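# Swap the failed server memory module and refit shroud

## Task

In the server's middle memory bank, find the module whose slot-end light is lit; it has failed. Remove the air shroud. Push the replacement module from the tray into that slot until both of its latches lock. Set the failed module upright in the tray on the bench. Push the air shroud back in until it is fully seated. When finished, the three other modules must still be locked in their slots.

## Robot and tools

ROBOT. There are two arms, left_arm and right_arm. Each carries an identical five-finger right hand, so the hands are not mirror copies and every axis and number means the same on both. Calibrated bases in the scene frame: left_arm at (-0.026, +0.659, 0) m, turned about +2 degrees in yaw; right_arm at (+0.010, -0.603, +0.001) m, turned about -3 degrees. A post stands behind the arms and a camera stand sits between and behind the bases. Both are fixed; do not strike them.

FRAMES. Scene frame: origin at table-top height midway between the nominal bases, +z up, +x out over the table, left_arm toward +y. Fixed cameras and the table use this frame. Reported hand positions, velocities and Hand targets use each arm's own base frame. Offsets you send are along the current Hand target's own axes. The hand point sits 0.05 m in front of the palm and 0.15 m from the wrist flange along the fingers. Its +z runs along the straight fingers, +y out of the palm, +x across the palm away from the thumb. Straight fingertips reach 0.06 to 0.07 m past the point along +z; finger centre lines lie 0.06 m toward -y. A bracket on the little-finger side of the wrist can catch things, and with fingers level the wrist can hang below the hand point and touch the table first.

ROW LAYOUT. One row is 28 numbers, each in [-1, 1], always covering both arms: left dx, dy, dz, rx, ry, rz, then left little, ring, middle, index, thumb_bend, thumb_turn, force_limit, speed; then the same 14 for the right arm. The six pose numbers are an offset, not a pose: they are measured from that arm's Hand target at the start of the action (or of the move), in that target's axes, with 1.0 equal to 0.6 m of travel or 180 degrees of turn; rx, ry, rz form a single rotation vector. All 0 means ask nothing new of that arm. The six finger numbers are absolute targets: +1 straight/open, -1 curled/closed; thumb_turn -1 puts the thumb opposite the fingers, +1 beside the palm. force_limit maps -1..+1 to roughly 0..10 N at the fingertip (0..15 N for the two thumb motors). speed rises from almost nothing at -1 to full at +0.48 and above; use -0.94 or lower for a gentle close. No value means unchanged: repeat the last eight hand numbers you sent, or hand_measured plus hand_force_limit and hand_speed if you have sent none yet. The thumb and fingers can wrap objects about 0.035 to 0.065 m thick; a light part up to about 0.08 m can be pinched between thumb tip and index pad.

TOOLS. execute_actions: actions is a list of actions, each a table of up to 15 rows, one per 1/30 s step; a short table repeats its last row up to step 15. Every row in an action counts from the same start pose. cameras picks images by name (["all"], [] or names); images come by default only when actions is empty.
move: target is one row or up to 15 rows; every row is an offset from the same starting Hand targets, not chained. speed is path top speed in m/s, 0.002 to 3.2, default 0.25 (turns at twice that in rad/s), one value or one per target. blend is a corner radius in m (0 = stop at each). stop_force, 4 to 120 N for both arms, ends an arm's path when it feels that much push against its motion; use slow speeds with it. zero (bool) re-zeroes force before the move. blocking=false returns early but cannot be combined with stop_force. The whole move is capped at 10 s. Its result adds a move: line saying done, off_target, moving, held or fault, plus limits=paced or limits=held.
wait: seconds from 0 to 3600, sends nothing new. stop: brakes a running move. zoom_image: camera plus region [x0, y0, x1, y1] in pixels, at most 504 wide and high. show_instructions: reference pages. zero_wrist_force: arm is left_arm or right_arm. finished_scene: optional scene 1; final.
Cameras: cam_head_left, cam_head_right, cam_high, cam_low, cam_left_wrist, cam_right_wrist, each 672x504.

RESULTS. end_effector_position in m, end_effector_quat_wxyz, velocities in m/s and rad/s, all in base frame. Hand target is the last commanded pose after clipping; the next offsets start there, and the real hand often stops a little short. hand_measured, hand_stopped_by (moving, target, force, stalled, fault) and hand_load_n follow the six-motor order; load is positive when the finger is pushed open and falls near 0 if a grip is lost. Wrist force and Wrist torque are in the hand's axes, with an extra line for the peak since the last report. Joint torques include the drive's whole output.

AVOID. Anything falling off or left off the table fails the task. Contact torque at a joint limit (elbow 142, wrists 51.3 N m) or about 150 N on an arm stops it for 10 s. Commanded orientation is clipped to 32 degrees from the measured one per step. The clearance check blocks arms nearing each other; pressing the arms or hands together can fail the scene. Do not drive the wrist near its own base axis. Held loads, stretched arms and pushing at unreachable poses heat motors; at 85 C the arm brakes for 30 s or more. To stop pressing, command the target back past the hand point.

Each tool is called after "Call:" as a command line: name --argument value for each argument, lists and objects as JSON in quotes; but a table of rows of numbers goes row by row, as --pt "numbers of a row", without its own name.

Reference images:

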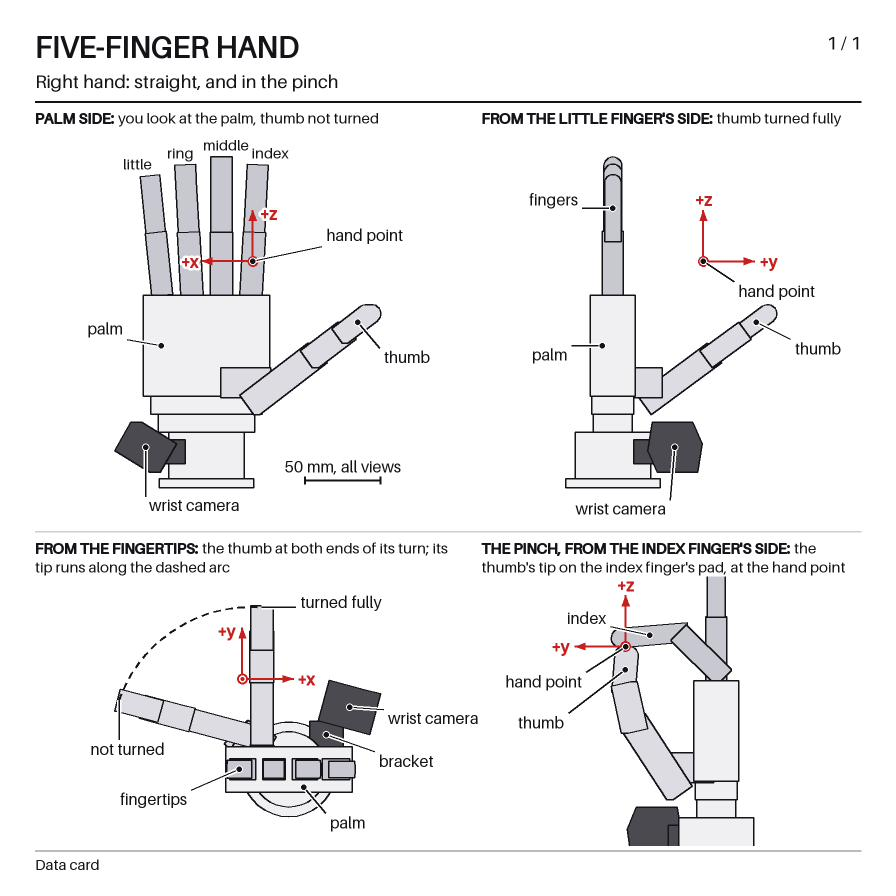

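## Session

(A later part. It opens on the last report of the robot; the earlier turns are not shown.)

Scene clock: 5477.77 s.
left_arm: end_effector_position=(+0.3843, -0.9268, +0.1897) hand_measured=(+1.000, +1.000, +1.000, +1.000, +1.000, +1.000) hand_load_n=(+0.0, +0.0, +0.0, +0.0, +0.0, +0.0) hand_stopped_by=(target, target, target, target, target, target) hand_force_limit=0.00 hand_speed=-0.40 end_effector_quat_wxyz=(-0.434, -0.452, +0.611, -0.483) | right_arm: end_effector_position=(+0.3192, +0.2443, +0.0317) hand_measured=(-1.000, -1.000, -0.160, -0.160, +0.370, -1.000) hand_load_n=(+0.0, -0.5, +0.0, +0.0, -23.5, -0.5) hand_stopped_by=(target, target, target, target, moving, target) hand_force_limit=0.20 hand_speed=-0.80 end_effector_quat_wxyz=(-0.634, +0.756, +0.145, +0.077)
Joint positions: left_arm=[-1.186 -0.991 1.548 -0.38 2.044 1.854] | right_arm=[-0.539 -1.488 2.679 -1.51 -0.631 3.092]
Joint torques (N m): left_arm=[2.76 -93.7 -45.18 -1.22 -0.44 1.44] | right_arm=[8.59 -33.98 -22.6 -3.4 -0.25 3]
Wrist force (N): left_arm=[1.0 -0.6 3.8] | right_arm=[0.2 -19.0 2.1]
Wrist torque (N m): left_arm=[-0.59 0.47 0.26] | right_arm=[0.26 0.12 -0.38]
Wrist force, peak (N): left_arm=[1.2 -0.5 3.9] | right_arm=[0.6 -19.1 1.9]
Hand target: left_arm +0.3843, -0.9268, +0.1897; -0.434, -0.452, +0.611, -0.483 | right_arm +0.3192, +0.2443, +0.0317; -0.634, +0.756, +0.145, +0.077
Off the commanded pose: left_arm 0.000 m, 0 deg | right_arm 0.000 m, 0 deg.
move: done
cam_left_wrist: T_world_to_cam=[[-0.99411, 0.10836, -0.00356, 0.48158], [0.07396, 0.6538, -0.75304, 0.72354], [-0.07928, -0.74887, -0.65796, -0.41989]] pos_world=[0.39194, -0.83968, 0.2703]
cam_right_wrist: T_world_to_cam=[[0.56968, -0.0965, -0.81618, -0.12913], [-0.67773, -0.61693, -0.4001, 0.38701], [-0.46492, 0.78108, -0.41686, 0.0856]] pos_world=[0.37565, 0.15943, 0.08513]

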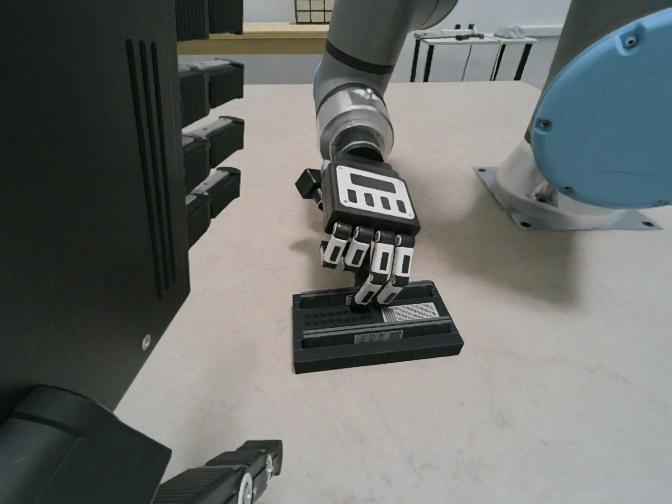

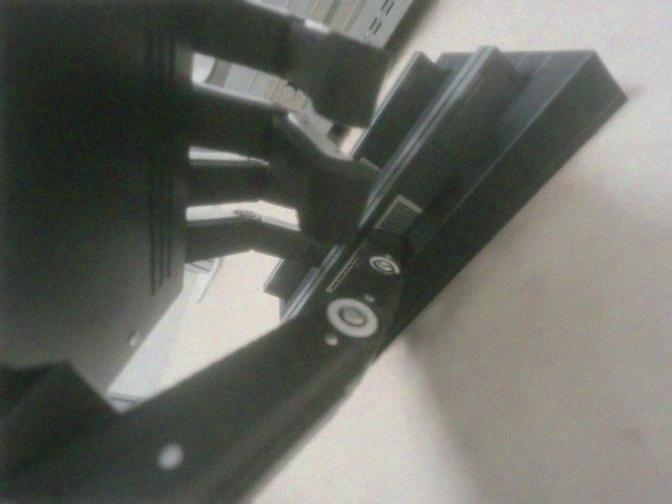

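Call:
move --target '[0,0,0,0,0,0,1,1,1,1,1,1,0,-0.4,0.002,-0.00624,-0.00124,0,0,0,-1,-1,-0.16,-0.16,0.5,-1,0.2,-0.8]' --speed 0.02 --cameras '["cam_left_wrist", "cam_right_wrist"]'

Call:
zoom_image --camera "cam_left_wrist" --region '[285, 265, 375, 345]'

Call:
zoom_image --camera "cam_left_wrist" --region '[375, 250, 465, 330]'

Scene clock: 5484.07 s.
left_arm: end_effector_position=(+0.3843, -0.9268, +0.1897) hand_measured=(+1.000, +1.000, +1.000, +1.000, +1.000, +1.000) hand_load_n=(+0.0, +0.0, +0.0, +0.0, +0.0, +0.0) hand_stopped_by=(target, target, target, target, target, target) hand_force_limit=0.00 hand_speed=-0.40 end_effector_quat_wxyz=(-0.434, -0.452, +0.611, -0.483) | right_arm: end_effector_position=(+0.3192, +0.2443, +0.0357) hand_measured=(-1.000, -1.000, -0.160, -0.160, +0.370, -1.000) hand_load_n=(+0.0, +0.0, +0.0, +0.0, -2.0, -0.5) hand_stopped_by=(target, target, target, target, stalled, target) hand_force_limit=0.20 hand_speed=-0.80 end_effector_quat_wxyz=(-0.634, +0.756, +0.145, +0.077)
Joint positions: left_arm=[-1.186 -0.991 1.548 -0.38 2.044 1.854] | right_arm=[-0.539 -1.502 2.677 -1.495 -0.631 3.092]
Joint torques (N m): left_arm=[1.56 -93.05 -45.88 -0.64 -0.26 1.95] | right_arm=[4.94 -1.74 -16.07 -2.56 -0.24 3.03]
Wrist force (N): left_arm=[0.9 -0.5 3.5] | right_arm=[-1.9 0.1 0.7]
Wrist torque (N m): left_arm=[-0.56 0.49 0.26] | right_arm=[0.37 0.05 -0.22]
Wrist force, peak (N): left_arm=[1.2 -0.6 3.9] | right_arm=[0.5 -19.0 1.8]
Hand target: left_arm +0.3843, -0.9268, +0.1897; -0.434, -0.452, +0.611, -0.483 | right_arm +0.3192, +0.2443, +0.0357; -0.634, +0.756, +0.145, +0.077
Off the commanded pose: left_arm 0.000 m, 0 deg | right_arm 0.000 m, 0 deg.
move: done
cam_left_wrist: T_world_to_cam=[[-0.99411, 0.10836, -0.00356, 0.48158], [0.07396, 0.6538, -0.75304, 0.72354], [-0.07928, -0.74887, -0.65796, -0.41989]] pos_world=[0.39194, -0.83968, 0.2703]
cam_right_wrist: T_world_to_cam=[[0.56975, -0.09661, -0.81612, -0.12587], [-0.67773, -0.61691, -0.40012, 0.38865], [-0.46482, 0.78108, -0.41696, 0.08741]] pos_world=[0.37575, 0.15933, 0.08923]

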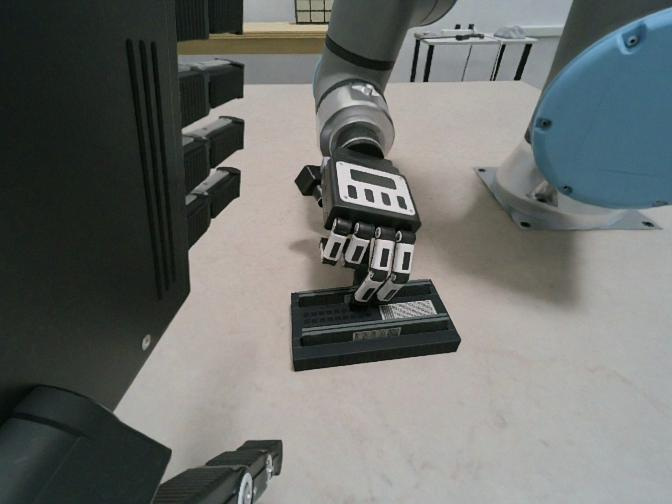

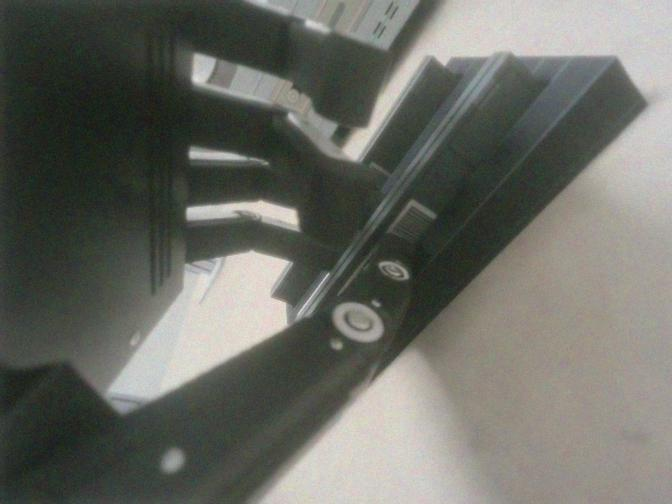

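Scaled by 5.600 from the camera's image (finer frame: 960x720).

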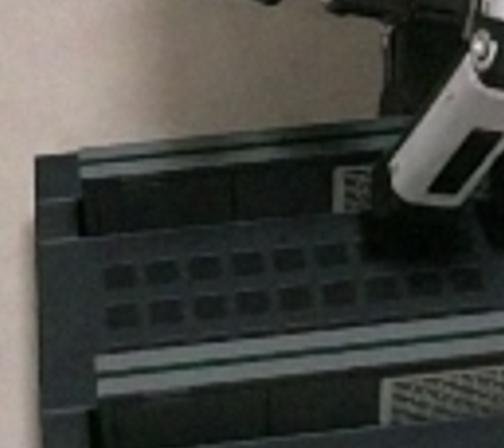

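Scaled by 5.600 from the camera's image (finer frame: 960x720).

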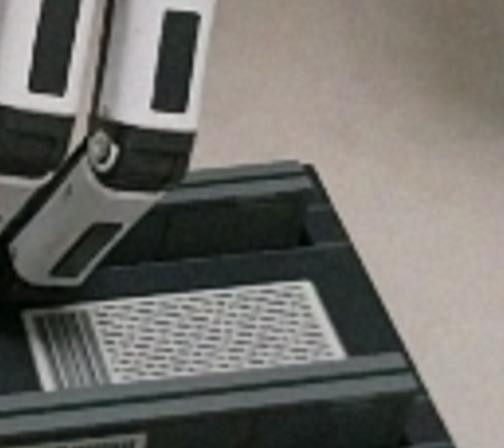

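Call:
move --pt "0 0 0 0 0 0 1 1 1 1 1 1 0 -0.4 0 0 0 0 0 0 -1 -1 -0.09 -0.09 0.5 -1 0.2 -0.8" --pt "0 0 0 0 0 0 1 1 1 1 1 1 0 -0.4 0.02 -0.0624 -0.0124 0 0 0 -1 -1 -0.09 -0.09 0.5 -1 0.2 -0.8" --speed 0.02 --cameras '["cam_left_wrist", "cam_right_wrist"]'

Call:
zoom_image --camera "cam_left_wrist" --region '[285, 265, 375, 345]'

Call:
zoom_image --camera "cam_left_wrist" --region '[375, 250, 465, 330]'

Scene clock: 5499.23 s.
left_arm: end_effector_position=(+0.3843, -0.9268, +0.1897) hand_measured=(+1.000, +1.000, +1.000, +1.000, +1.000, +1.000) hand_load_n=(+0.0, +0.0, +0.0, +0.0, +0.0, +0.0) hand_stopped_by=(target, target, target, target, target, target) hand_force_limit=0.00 hand_speed=-0.40 end_effector_quat_wxyz=(-0.434, -0.452, +0.611, -0.483) | right_arm: end_effector_position=(+0.3192, +0.2442, +0.0758) hand_measured=(-1.000, -1.000, -0.090, -0.090, +0.370, -1.000) hand_load_n=(+0.0, +0.0, +0.0, +0.0, +0.0, +0.0) hand_stopped_by=(target, target, target, target, stalled, target) hand_force_limit=0.20 hand_speed=-0.80 end_effector_quat_wxyz=(-0.633, +0.756, +0.145, +0.077)
Joint positions: left_arm=[-1.186 -0.991 1.548 -0.38 2.044 1.854] | right_arm=[-0.539 -1.629 2.651 -1.342 -0.631 3.092]
Joint torques (N m): left_arm=[-1.19 -93.33 -45.69 -0.67 0.42 1.72] | right_arm=[-9.66 0.09 -18.41 -2.48 -1.71 -0.64]
Wrist force (N): left_arm=[1.1 -0.3 3.7] | right_arm=[-2.4 1.3 0.3]
Wrist torque (N m): left_arm=[-0.55 0.45 0.28] | right_arm=[0.36 0.08 -0.23]
Wrist force, peak (N): left_arm=[1.3 -0.4 4.0] | right_arm=[-2.5 1.6 0.5]
Hand target: left_arm +0.3843, -0.9268, +0.1897; -0.434, -0.452, +0.611, -0.483 | right_arm +0.3192, +0.2443, +0.0757; -0.634, +0.756, +0.145, +0.077
Off the commanded pose: left_arm 0.000 m, 0 deg | right_arm 0.000 m, 0 deg.
move: done
cam_left_wrist: T_world_to_cam=[[-0.99411, 0.10836, -0.00356, 0.48158], [0.07396, 0.6538, -0.75304, 0.72354], [-0.07928, -0.74887, -0.65796, -0.41989]] pos_world=[0.39194, -0.83968, 0.2703]
cam_right_wrist: T_world_to_cam=[[0.56975, -0.09661, -0.81612, -0.09322], [-0.67773, -0.61691, -0.40012, 0.40466], [-0.46482, 0.78108, -0.41696, 0.10408]] pos_world=[0.37575, 0.15933, 0.12923]

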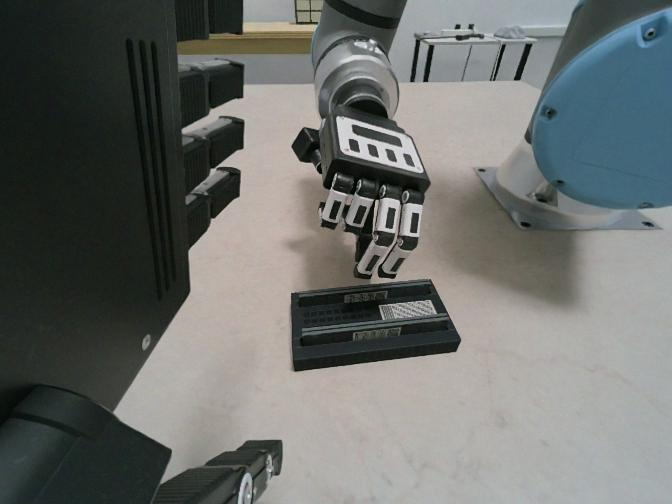

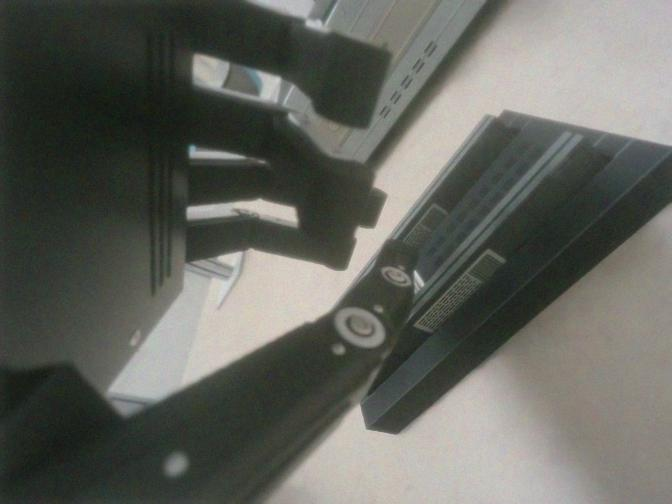

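Scaled by 5.600 from the camera's image (finer frame: 960x720).

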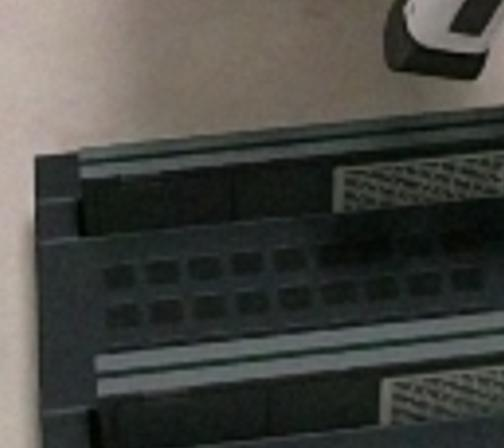

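Scaled by 5.600 from the camera's image (finer frame: 960x720).

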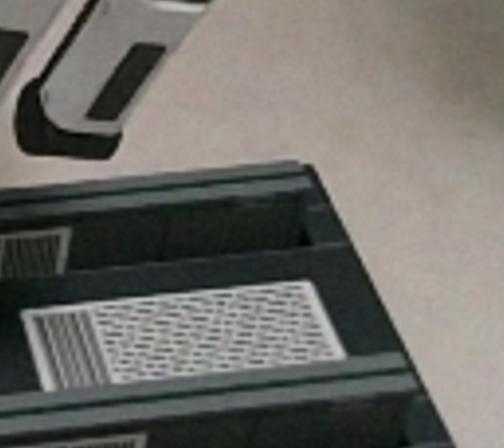

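Call:
wait --seconds 0.1 --cameras '["cam_low", "cam_high", "cam_head_left"]'

Call:
zoom_image --camera "cam_low" --region '[430, 270, 570, 410]'

Call:
zoom_image --camera "cam_high" --region '[330, 130, 450, 250]'

Scene clock: 5532.83 s.
left_arm: end_effector_position=(+0.3843, -0.9268, +0.1897) hand_measured=(+1.000, +1.000, +1.000, +1.000, +1.000, +1.000) hand_load_n=(+0.0, +0.0, +0.0, +0.0, +0.0, +0.0) hand_stopped_by=(target, target, target, target, target, target) hand_force_limit=0.00 hand_speed=-0.40 end_effector_quat_wxyz=(-0.434, -0.452, +0.611, -0.483) | right_arm: end_effector_position=(+0.3192, +0.2443, +0.0757) hand_measured=(-1.000, -1.000, -0.090, -0.090, +0.370, -1.000) hand_load_n=(+0.0, +0.0, +0.0, +0.0, +0.0, +0.0) hand_stopped_by=(target, target, target, target, stalled, target) hand_force_limit=0.20 hand_speed=-0.80 end_effector_quat_wxyz=(-0.634, +0.756, +0.145, +0.077)
Joint positions: left_arm=[-1.186 -0.991 1.548 -0.38 2.044 1.854] | right_arm=[-0.539 -1.628 2.651 -1.342 -0.631 3.092]
Joint torques (N m): left_arm=[0.42 -92.89 -44.7 -0.5 -0.2 1.87] | right_arm=[-14.21 -2.54 -14.06 -2.62 -1.58 -1.48]
Wrist force (N): left_arm=[1.3 -0.7 3.7] | right_arm=[-2.3 1.0 0.0]
Wrist torque (N m): left_arm=[-0.60 0.43 0.28] | right_arm=[0.33 0.08 -0.23]
Wrist force, peak (N): left_arm=[1.1 -0.7 3.8] | right_arm=[-2.8 1.4 0.1]
Hand target: left_arm +0.3843, -0.9268, +0.1897; -0.434, -0.452, +0.611, -0.483 | right_arm +0.3192, +0.2443, +0.0757; -0.634, +0.756, +0.145, +0.077
Off the commanded pose: left_arm 0.000 m, 0 deg | right_arm 0.000 m, 0 deg.
wait: 0.10 s; at rest from the start
Images, in order (width x height): cam_head_left 672x504, cam_high 672x504, cam_low 672x504.

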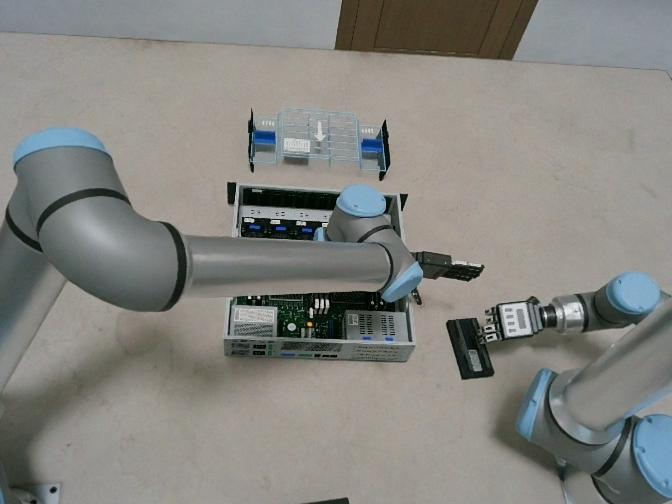

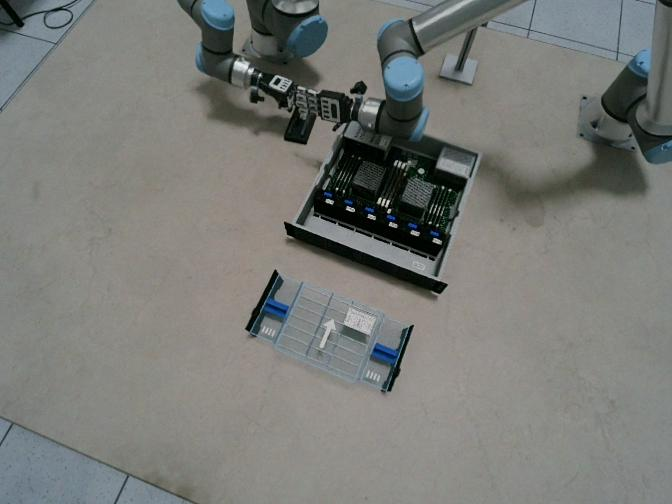

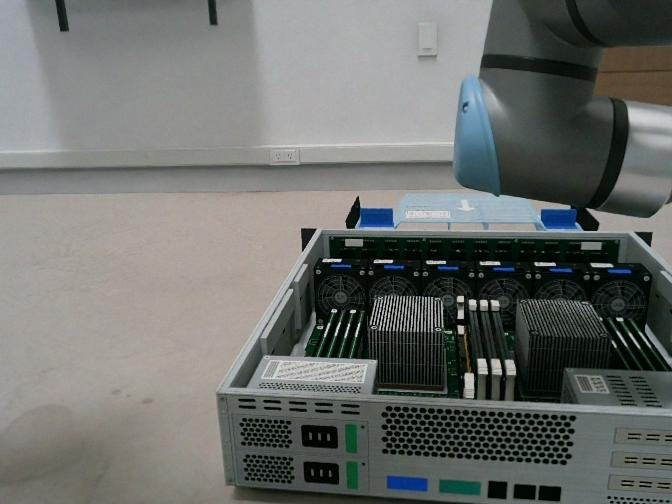

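Scaled by 3.600 from the camera's image (finer frame: 960x720).

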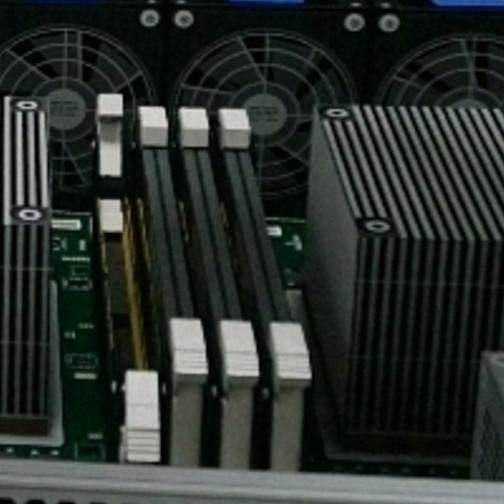

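Scaled by 4.200 from the camera's image (finer frame: 960x720).

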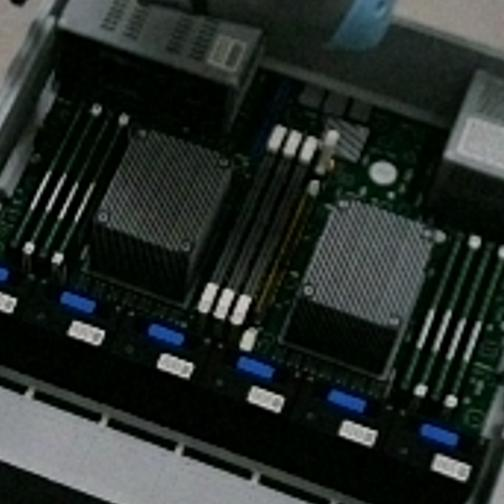

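Call:
wait --seconds 0.1 --cameras '["cam_left_wrist"]'

Call:
zoom_image --camera "cam_left_wrist" --region '[285, 290, 345, 350]'

Call:
zoom_image --camera "cam_left_wrist" --region '[405, 290, 465, 350]'

Call:
zoom_image --camera "cam_left_wrist" --region '[345, 290, 405, 350]'

Scene clock: 5569.50 s.
left_arm: end_effector_position=(+0.3843, -0.9268, +0.1897) hand_measured=(+1.000, +1.000, +1.000, +1.000, +1.000, +1.000) hand_load_n=(+0.0, +0.0, +0.0, +0.0, +0.0, +0.0) hand_stopped_by=(target, target, target, target, target, target) hand_force_limit=0.00 hand_speed=-0.40 end_effector_quat_wxyz=(-0.434, -0.452, +0.611, -0.483) | right_arm: end_effector_position=(+0.3192, +0.2443, +0.0757) hand_measured=(-1.000, -1.000, -0.090, -0.090, +0.370, -1.000) hand_load_n=(+0.0, +0.0, +0.0, +0.0, +0.0, +0.0) hand_stopped_by=(target, target, target, target, stalled, target) hand_force_limit=0.20 hand_speed=-0.80 end_effector_quat_wxyz=(-0.634, +0.756, +0.145, +0.077)
Joint positions: left_arm=[-1.186 -0.991 1.548 -0.38 2.044 1.854] | right_arm=[-0.539 -1.628 2.651 -1.342 -0.631 3.092]
Joint torques (N m): left_arm=[0.41 -91.47 -45.82 -0.79 -0.41 0.95] | right_arm=[-12.04 -1.12 -14.47 -2.4 -1.7 -1.13]
Wrist force (N): left_arm=[1.3 -0.5 3.6] | right_arm=[-2.3 0.8 0.0]
Wrist torque (N m): left_arm=[-0.57 0.44 0.28] | right_arm=[0.31 0.09 -0.24]
Wrist force, peak (N): left_arm=[0.9 -0.6 4.1] | right_arm=[-2.5 1.9 0.6]
Hand target: left_arm +0.3843, -0.9268, +0.1897; -0.434, -0.452, +0.611, -0.483 | right_arm +0.3192, +0.2443, +0.0757; -0.634, +0.756, +0.145, +0.077
Off the commanded pose: left_arm 0.000 m, 0 deg | right_arm 0.000 m, 0 deg.
wait: 0.10 s; at rest from the start
cam_left_wrist: T_world_to_cam=[[-0.99411, 0.10836, -0.00356, 0.48158], [0.07396, 0.6538, -0.75304, 0.72354], [-0.07928, -0.74887, -0.65796, -0.41989]] pos_world=[0.39194, -0.83968, 0.2703]

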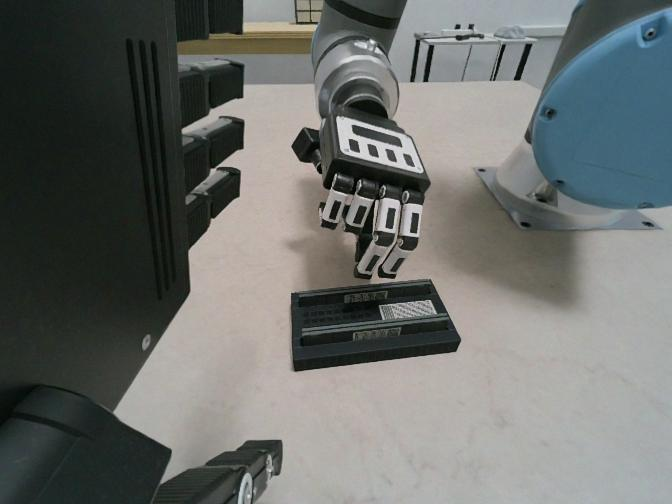

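Scaled by 8.400 from the camera's image (finer frame: 960x720).

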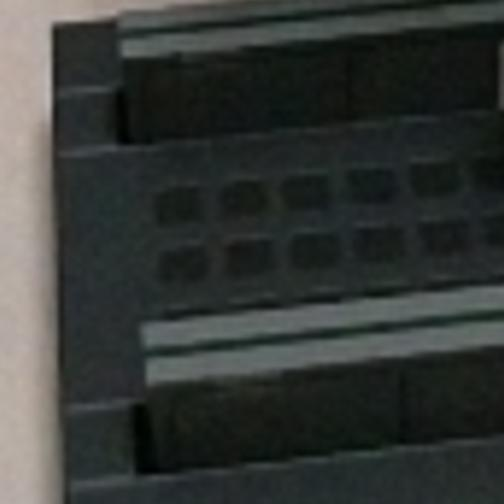

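Scaled by 8.400 from the camera's image (finer frame: 960x720).

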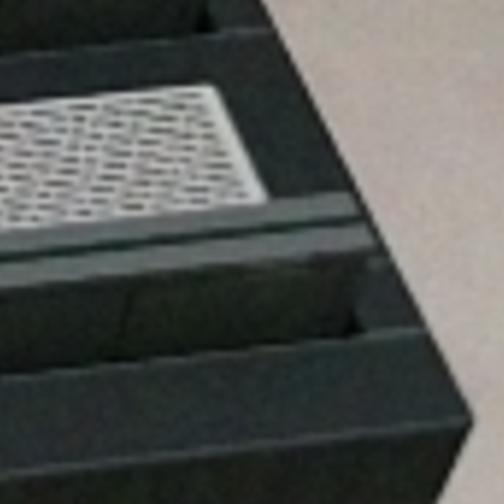

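Scaled by 8.400 from the camera's image (finer frame: 960x720).

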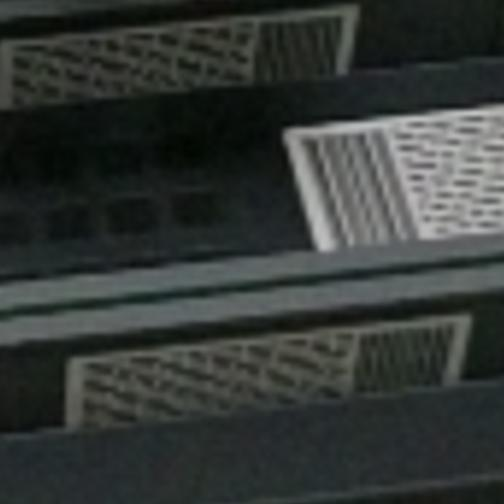

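Call:
move --target '[-0.1355,-0.1287,-0.6247,0,0,0,1,1,1,1,1,1,0,-0.4,0,0,0,0,0,0,-1,-1,-0.09,-0.09,0.37,-1,0.2,-0.8]' --speed 0.12 --cameras '["cam_left_wrist"]'

Scene clock: 5677.87 s.
left_arm: end_effector_position=(+0.5120, -0.5568, +0.1851) hand_measured=(+1.000, +1.000, +1.000, +1.000, +1.000, +1.000) hand_load_n=(+0.0, +0.0, +0.0, +0.0, +0.0, +0.0) hand_stopped_by=(target, target, target, target, target, target) hand_force_limit=0.00 hand_speed=-0.40 end_effector_quat_wxyz=(-0.434, -0.452, +0.612, -0.483) | right_arm: end_effector_position=(+0.3192, +0.2443, +0.0757) hand_measured=(-1.000, -1.000, -0.090, -0.090, +0.370, -1.000) hand_load_n=(+0.0, +0.0, +0.0, +0.0, +0.0, +0.0) hand_stopped_by=(target, target, target, target, target, target) hand_force_limit=0.20 hand_speed=-0.80 end_effector_quat_wxyz=(-0.634, +0.756, +0.145, +0.077)
Joint positions: left_arm=[-0.744 -1.186 1.876 -0.433 2.476 1.977] | right_arm=[-0.539 -1.628 2.651 -1.342 -0.631 3.092]
Joint torques (N m): left_arm=[-17.2 -56.48 -42.56 -2 -1.82 -4] | right_arm=[-10.72 -1.51 -15.23 -2.56 -0.99 -1.08]
Wrist force (N): left_arm=[1.0 -0.7 3.5] | right_arm=[-2.3 1.3 0.4]
Wrist torque (N m): left_arm=[-0.58 0.49 0.01] | right_arm=[0.35 0.07 -0.23]
Wrist force, peak (N): left_arm=[1.4 -0.1 4.9] | right_arm=[-2.7 2.0 -0.2]
Hand target: left_arm +0.5120, -0.5570, +0.1851; -0.434, -0.452, +0.611, -0.483 | right_arm +0.3192, +0.2443, +0.0757; -0.634, +0.756, +0.145, +0.077
Off the commanded pose: left_arm 0.000 m, 0 deg | right_arm 0.000 m, 0 deg.
move: done
cam_left_wrist: T_world_to_cam=[[-0.99412, 0.10821, -0.00367, 0.56839], [0.07396, 0.65392, -0.75294, 0.46882], [-0.07908, -0.74879, -0.65808, -0.13582]] pos_world=[0.51963, -0.46978, 0.2657]

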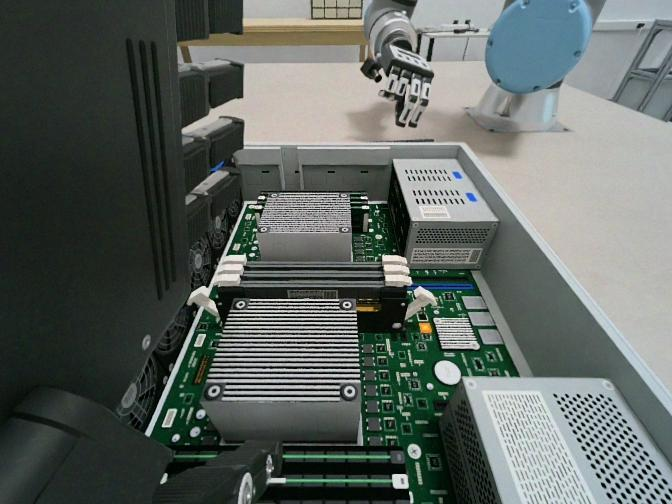

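Great view. Zoom in.

Call:
zoom_image --camera "cam_left_wrist" --region '[180, 240, 320, 340]'

Call:
zoom_image --camera "cam_left_wrist" --region '[310, 240, 450, 340]'

Scaled by 3.600 from the camera's image (finer frame: 960x720).

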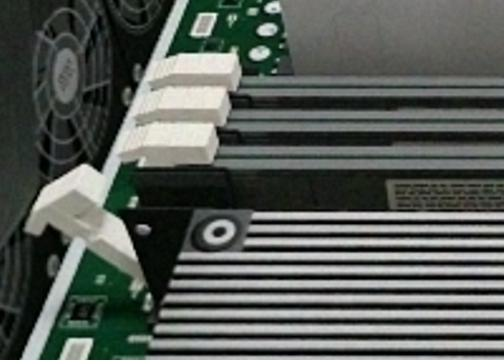

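Scaled by 3.600 from the camera's image (finer frame: 960x720).

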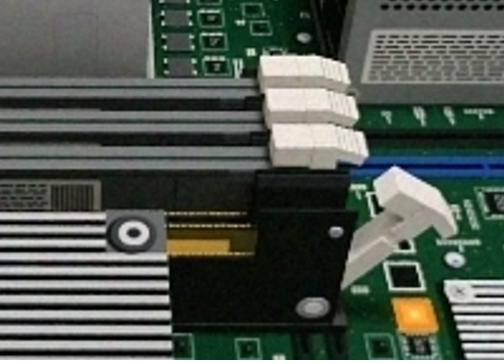

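Call:
zoom_image --camera "cam_left_wrist" --region '[360, 255, 420, 315]'

Call:
zoom_image --camera "cam_left_wrist" --region '[200, 255, 260, 315]'

Scaled by 8.400 from the camera's image (finer frame: 960x720).

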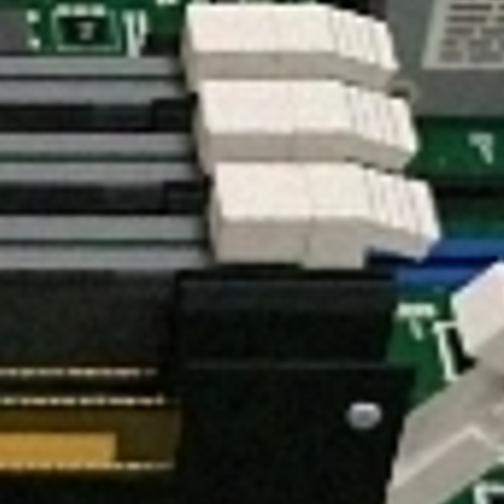

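Scaled by 8.400 from the camera's image (finer frame: 960x720).

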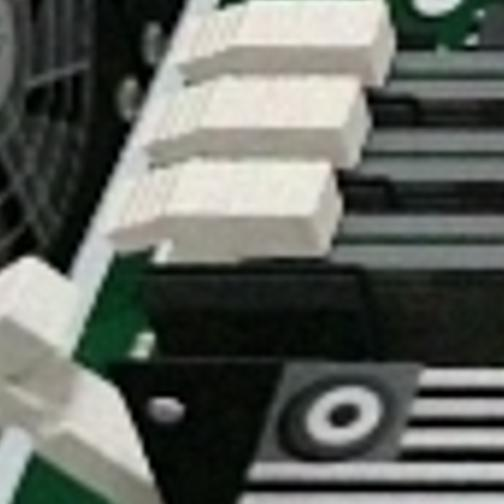

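Call:
move --target '[0.1355,0.1287,0.57,0,0,0,1,1,1,1,1,1,0,-0.4,-0.0084,-0.0155,0.0643,-0.0111,-0.007,0.0372,-1,-1,-0.06,-0.06,0.22,-1,0.2,-0.8]' --speed 0.12 --cameras '["cam_left_wrist", "cam_right_wrist"]'

Call:
zoom_image --camera "cam_left_wrist" --region '[280, 230, 460, 365]'

Scene clock: 5769.87 s.
left_arm: end_effector_position=(+0.3872, -0.8946, +0.1948) hand_measured=(+1.000, +1.000, +1.000, +1.000, +1.000, +1.000) hand_load_n=(-0.5, +0.0, +0.0, +0.0, +0.0, +0.0) hand_stopped_by=(target, target, target, target, target, target) hand_force_limit=0.00 hand_speed=-0.40 end_effector_quat_wxyz=(-0.434, -0.452, +0.612, -0.483) | right_arm: end_effector_position=(+0.3089, +0.2830, +0.0757) hand_measured=(-1.000, -1.000, -0.060, -0.060, +0.220, -1.000) hand_load_n=(+0.0, +0.0, +0.0, +0.0, +0.0, +0.0) hand_stopped_by=(target, target, target, target, target, target) hand_force_limit=0.20 hand_speed=-0.80 end_effector_quat_wxyz=(-0.622, +0.775, +0.106, +0.034)
Joint positions: left_arm=[-1.167 -1.03 1.603 -0.393 2.063 1.858] | right_arm=[-0.408 -1.656 2.669 -1.467 -0.534 3.349]
Joint torques (N m): left_arm=[22.69 -93.44 -30.49 -4.62 1.76 1.35] | right_arm=[-20.39 -26.2 -20.51 1.1 -0.82 -3.27]
Wrist force (N): left_arm=[1.1 -0.6 3.4] | right_arm=[-1.9 1.4 0.3]
Wrist torque (N m): left_arm=[-0.55 0.46 0.27] | right_arm=[0.38 -0.01 -0.33]
Wrist force, peak (N): left_arm=[1.4 -0.2 4.9] | right_arm=[-2.6 1.6 0.6]
Hand target: left_arm +0.3874, -0.8945, +0.1948; -0.434, -0.452, +0.611, -0.483 | right_arm +0.3089, +0.2829, +0.0757; -0.622, +0.775, +0.106, +0.034
Off the commanded pose: left_arm 0.000 m, 0 deg | right_arm 0.000 m, 0 deg.
move: done
cam_left_wrist: T_world_to_cam=[[-0.9941, 0.10845, -0.00334, 0.4811], [0.07387, 0.65391, -0.75296, 0.70621], [-0.07948, -0.74876, -0.65806, -0.39199]] pos_world=[0.39494, -0.80748, 0.2754]
cam_right_wrist: T_world_to_cam=[[0.47216, -0.14284, -0.86986, -0.03635], [-0.72433, -0.62527, -0.29049, 0.43], [-0.5024, 0.76722, -0.3987, 0.08311]] pos_world=[0.37038, 0.19991, 0.12643]

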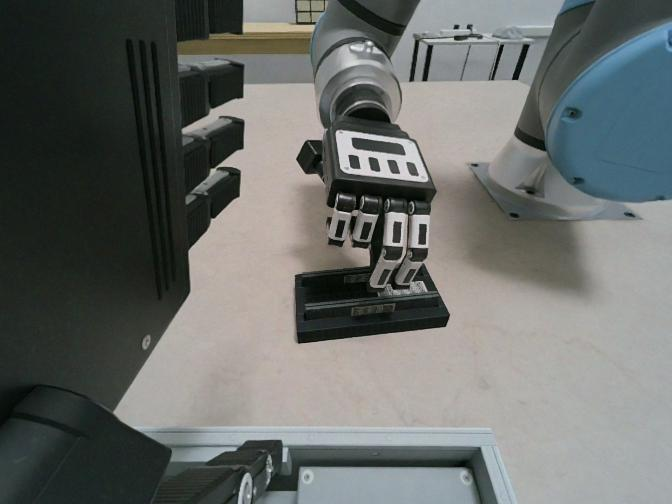

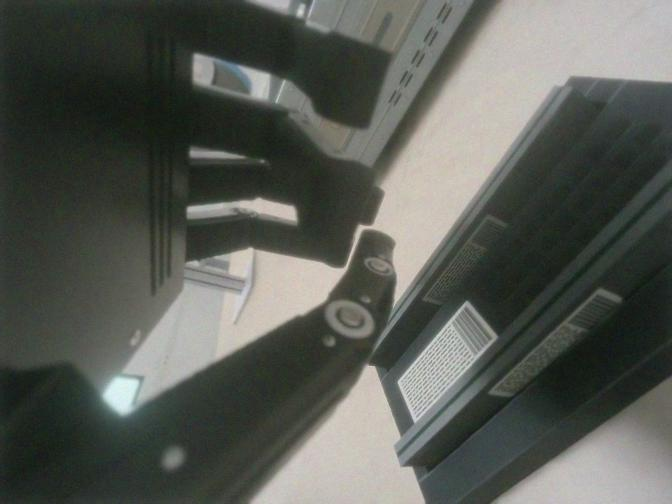

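Scaled by 2.800 from the camera's image (finer frame: 960x720).

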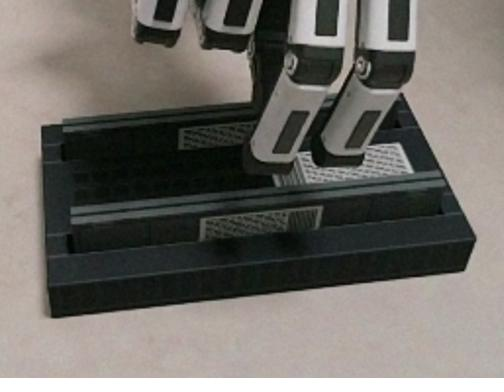

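Call:
move --pt "0 0 0 0 0 0 1 1 1 1 1 1 0 -0.4 0.0197 0.0037 0.0003 0 0 0 -1 -1 -0.06 -0.06 0.22 -1 0.2 -0.8" --pt "0 0 0 0 0 0 1 1 1 1 1 1 0 -0.4 0.012 0.0436 0.0096 0 0 0 -1 -1 -0.06 -0.06 0.22 -1 0.2 -0.8" --speed 0.04 --stop_force 5 --cameras '["cam_left_wrist", "cam_right_wrist"]'

Call:
zoom_image --camera "cam_left_wrist" --region '[280, 230, 460, 365]'

Scene clock: 5795.47 s.
left_arm: end_effector_position=(+0.3874, -0.8945, +0.1948) hand_measured=(+1.000, +1.000, +1.000, +1.000, +1.000, +1.000) hand_load_n=(+0.0, +0.0, +0.0, +0.0, +0.0, +0.0) hand_stopped_by=(target, target, target, target, target, target) hand_force_limit=0.00 hand_speed=-0.40 end_effector_quat_wxyz=(-0.434, -0.452, +0.611, -0.483) | right_arm: end_effector_position=(+0.3209, +0.2841, +0.0507) hand_measured=(-1.000, -1.000, -0.060, -0.060, +0.220, -1.000) hand_load_n=(+0.0, +0.0, +0.0, +0.0, +0.0, +0.0) hand_stopped_by=(target, target, target, target, target, target) hand_force_limit=0.20 hand_speed=-0.80 end_effector_quat_wxyz=(-0.622, +0.775, +0.106, +0.034)
Joint positions: left_arm=[-1.167 -1.03 1.603 -0.393 2.063 1.858] | right_arm=[-0.39 -1.554 2.667 -1.581 -0.518 3.365]
Joint torques (N m): left_arm=[24.73 -94.22 -29.02 -3.67 2.2 4.09] | right_arm=[11.65 -38.24 -26.91 -0.82 1.83 1.92]
Wrist force (N): left_arm=[1.1 -0.4 3.5] | right_arm=[-2.3 1.2 -0.4]
Wrist torque (N m): left_arm=[-0.53 0.47 0.27] | right_arm=[0.41 0.07 -0.33]
Wrist force, peak (N): left_arm=[1.3 -0.5 4.0] | right_arm=[-3.1 1.5 -0.1]
Hand target: left_arm +0.3874, -0.8945, +0.1948; -0.434, -0.452, +0.611, -0.483 | right_arm +0.3209, +0.2841, +0.0507; -0.622, +0.775, +0.106, +0.034
Off the commanded pose: left_arm 0.000 m, 0 deg | right_arm 0.000 m, 0 deg.
move: done
cam_left_wrist: T_world_to_cam=[[-0.99411, 0.10836, -0.00356, 0.48118], [0.07396, 0.6538, -0.75304, 0.70611], [-0.07928, -0.74887, -0.65796, -0.39203]] pos_world=[0.39504, -0.80738, 0.2755]
cam_right_wrist: T_world_to_cam=[[0.47223, -0.14279, -0.86984, -0.06355], [-0.72429, -0.62528, -0.29057, 0.43214], [-0.50241, 0.76722, -0.39869, 0.07837]] pos_world=[0.38238, 0.20101, 0.10153]

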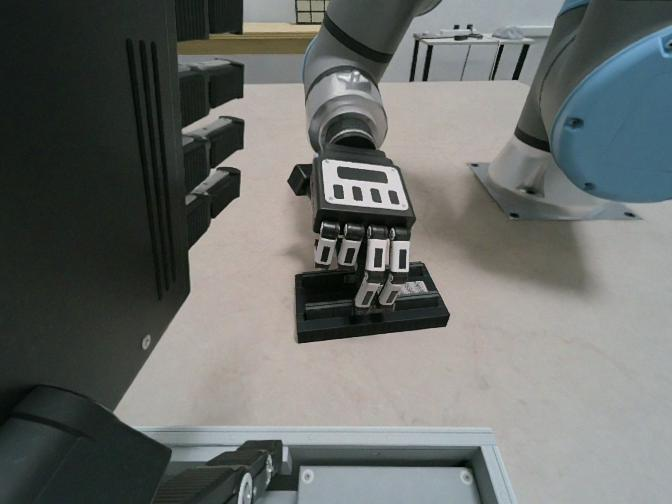

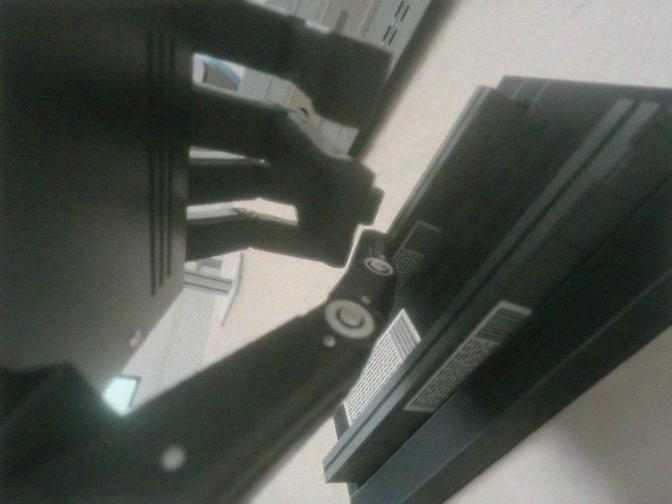

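Scaled by 2.800 from the camera's image (finer frame: 960x720).

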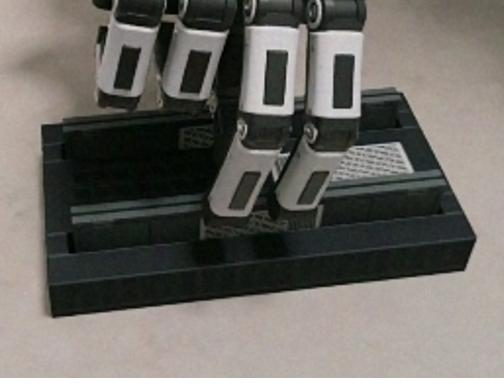

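Call:
zoom_image --camera "cam_right_wrist" --region '[300, 180, 460, 340]'

Call:
zoom_image --camera "cam_left_wrist" --region '[340, 260, 420, 330]'

Scaled by 3.150 from the camera's image (finer frame: 960x720).

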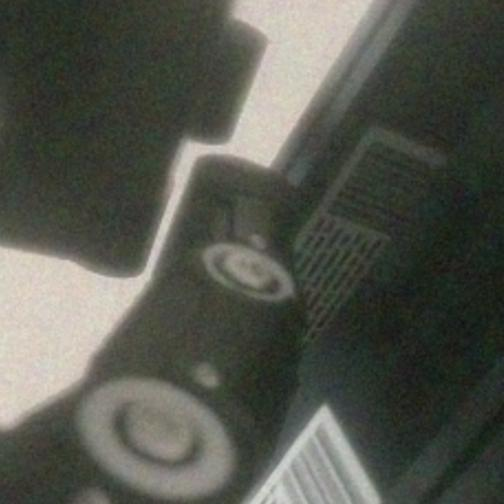

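Scaled by 6.300 from the camera's image (finer frame: 960x720).

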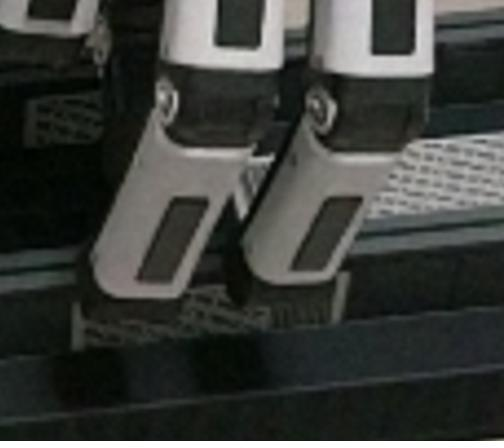

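Call:
move --target '[0,0,0,0,0,0,1,1,1,1,1,1,0,-0.4,0.0003,0.0161,0.0036,0,0,0,-1,-1,-0.06,-0.06,0.22,-1,0.2,-0.8]' --speed 0.015 --stop_force 4 --cameras '["cam_left_wrist"]'

Call:
zoom_image --camera "cam_left_wrist" --region '[340, 260, 420, 330]'

Scene clock: 5811.53 s.
left_arm: end_effector_position=(+0.3874, -0.8945, +0.1948) hand_measured=(+1.000, +1.000, +1.000, +1.000, +1.000, +1.000) hand_load_n=(+0.0, +0.0, +0.0, +0.0, +0.0, +0.0) hand_stopped_by=(target, target, target, target, target, target) hand_force_limit=0.00 hand_speed=-0.40 end_effector_quat_wxyz=(-0.434, -0.452, +0.611, -0.483) | right_arm: end_effector_position=(+0.3229, +0.2842, +0.0410) hand_measured=(-1.000, -1.000, -0.060, -0.060, +0.220, -1.000) hand_load_n=(+0.0, +0.0, +0.0, +0.0, +0.0, +0.0) hand_stopped_by=(target, target, target, target, target, target) hand_force_limit=0.20 hand_speed=-0.80 end_effector_quat_wxyz=(-0.622, +0.775, +0.106, +0.034)
Joint positions: left_arm=[-1.167 -1.03 1.603 -0.393 2.063 1.858] | right_arm=[-0.387 -1.519 2.67 -1.621 -0.516 3.367]
Joint torques (N m): left_arm=[20.56 -93.05 -30.88 -3.68 2.27 3.61] | right_arm=[4.52 -38.26 -16.82 0.84 1.56 2.54]
Wrist force (N): left_arm=[1.1 -0.5 3.5] | right_arm=[-2.7 1.4 0.1]
Wrist torque (N m): left_arm=[-0.55 0.46 0.27] | right_arm=[0.41 0.11 -0.37]
Wrist force, peak (N): left_arm=[1.3 -0.7 3.8] | right_arm=[-2.6 2.0 0.0]
Hand target: left_arm +0.3874, -0.8945, +0.1948; -0.434, -0.452, +0.611, -0.483 | right_arm +0.3229, +0.2842, +0.0410; -0.622, +0.775, +0.106, +0.034
Off the commanded pose: left_arm 0.000 m, 0 deg | right_arm 0.000 m, 0 deg.
move: done
cam_left_wrist: T_world_to_cam=[[-0.99411, 0.10836, -0.00356, 0.48118], [0.07396, 0.6538, -0.75304, 0.70611], [-0.07928, -0.74887, -0.65796, -0.39203]] pos_world=[0.39504, -0.80738, 0.2755]

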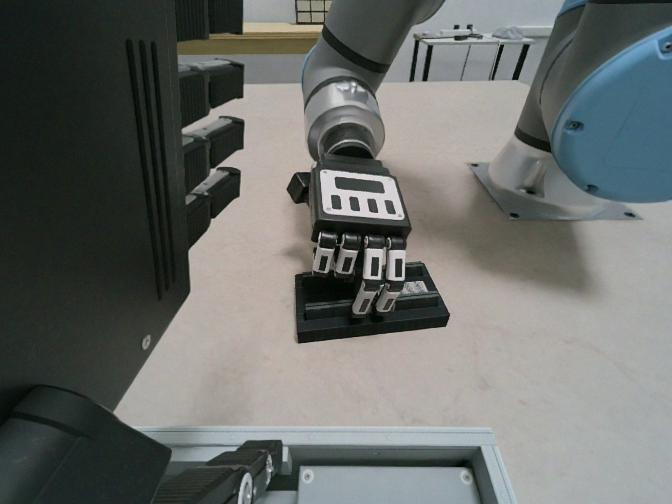

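Scaled by 6.300 from the camera's image (finer frame: 960x720).

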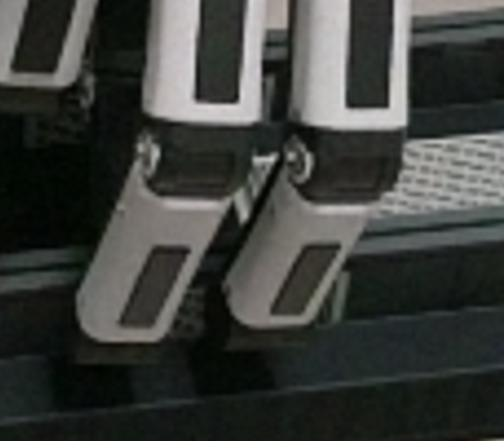

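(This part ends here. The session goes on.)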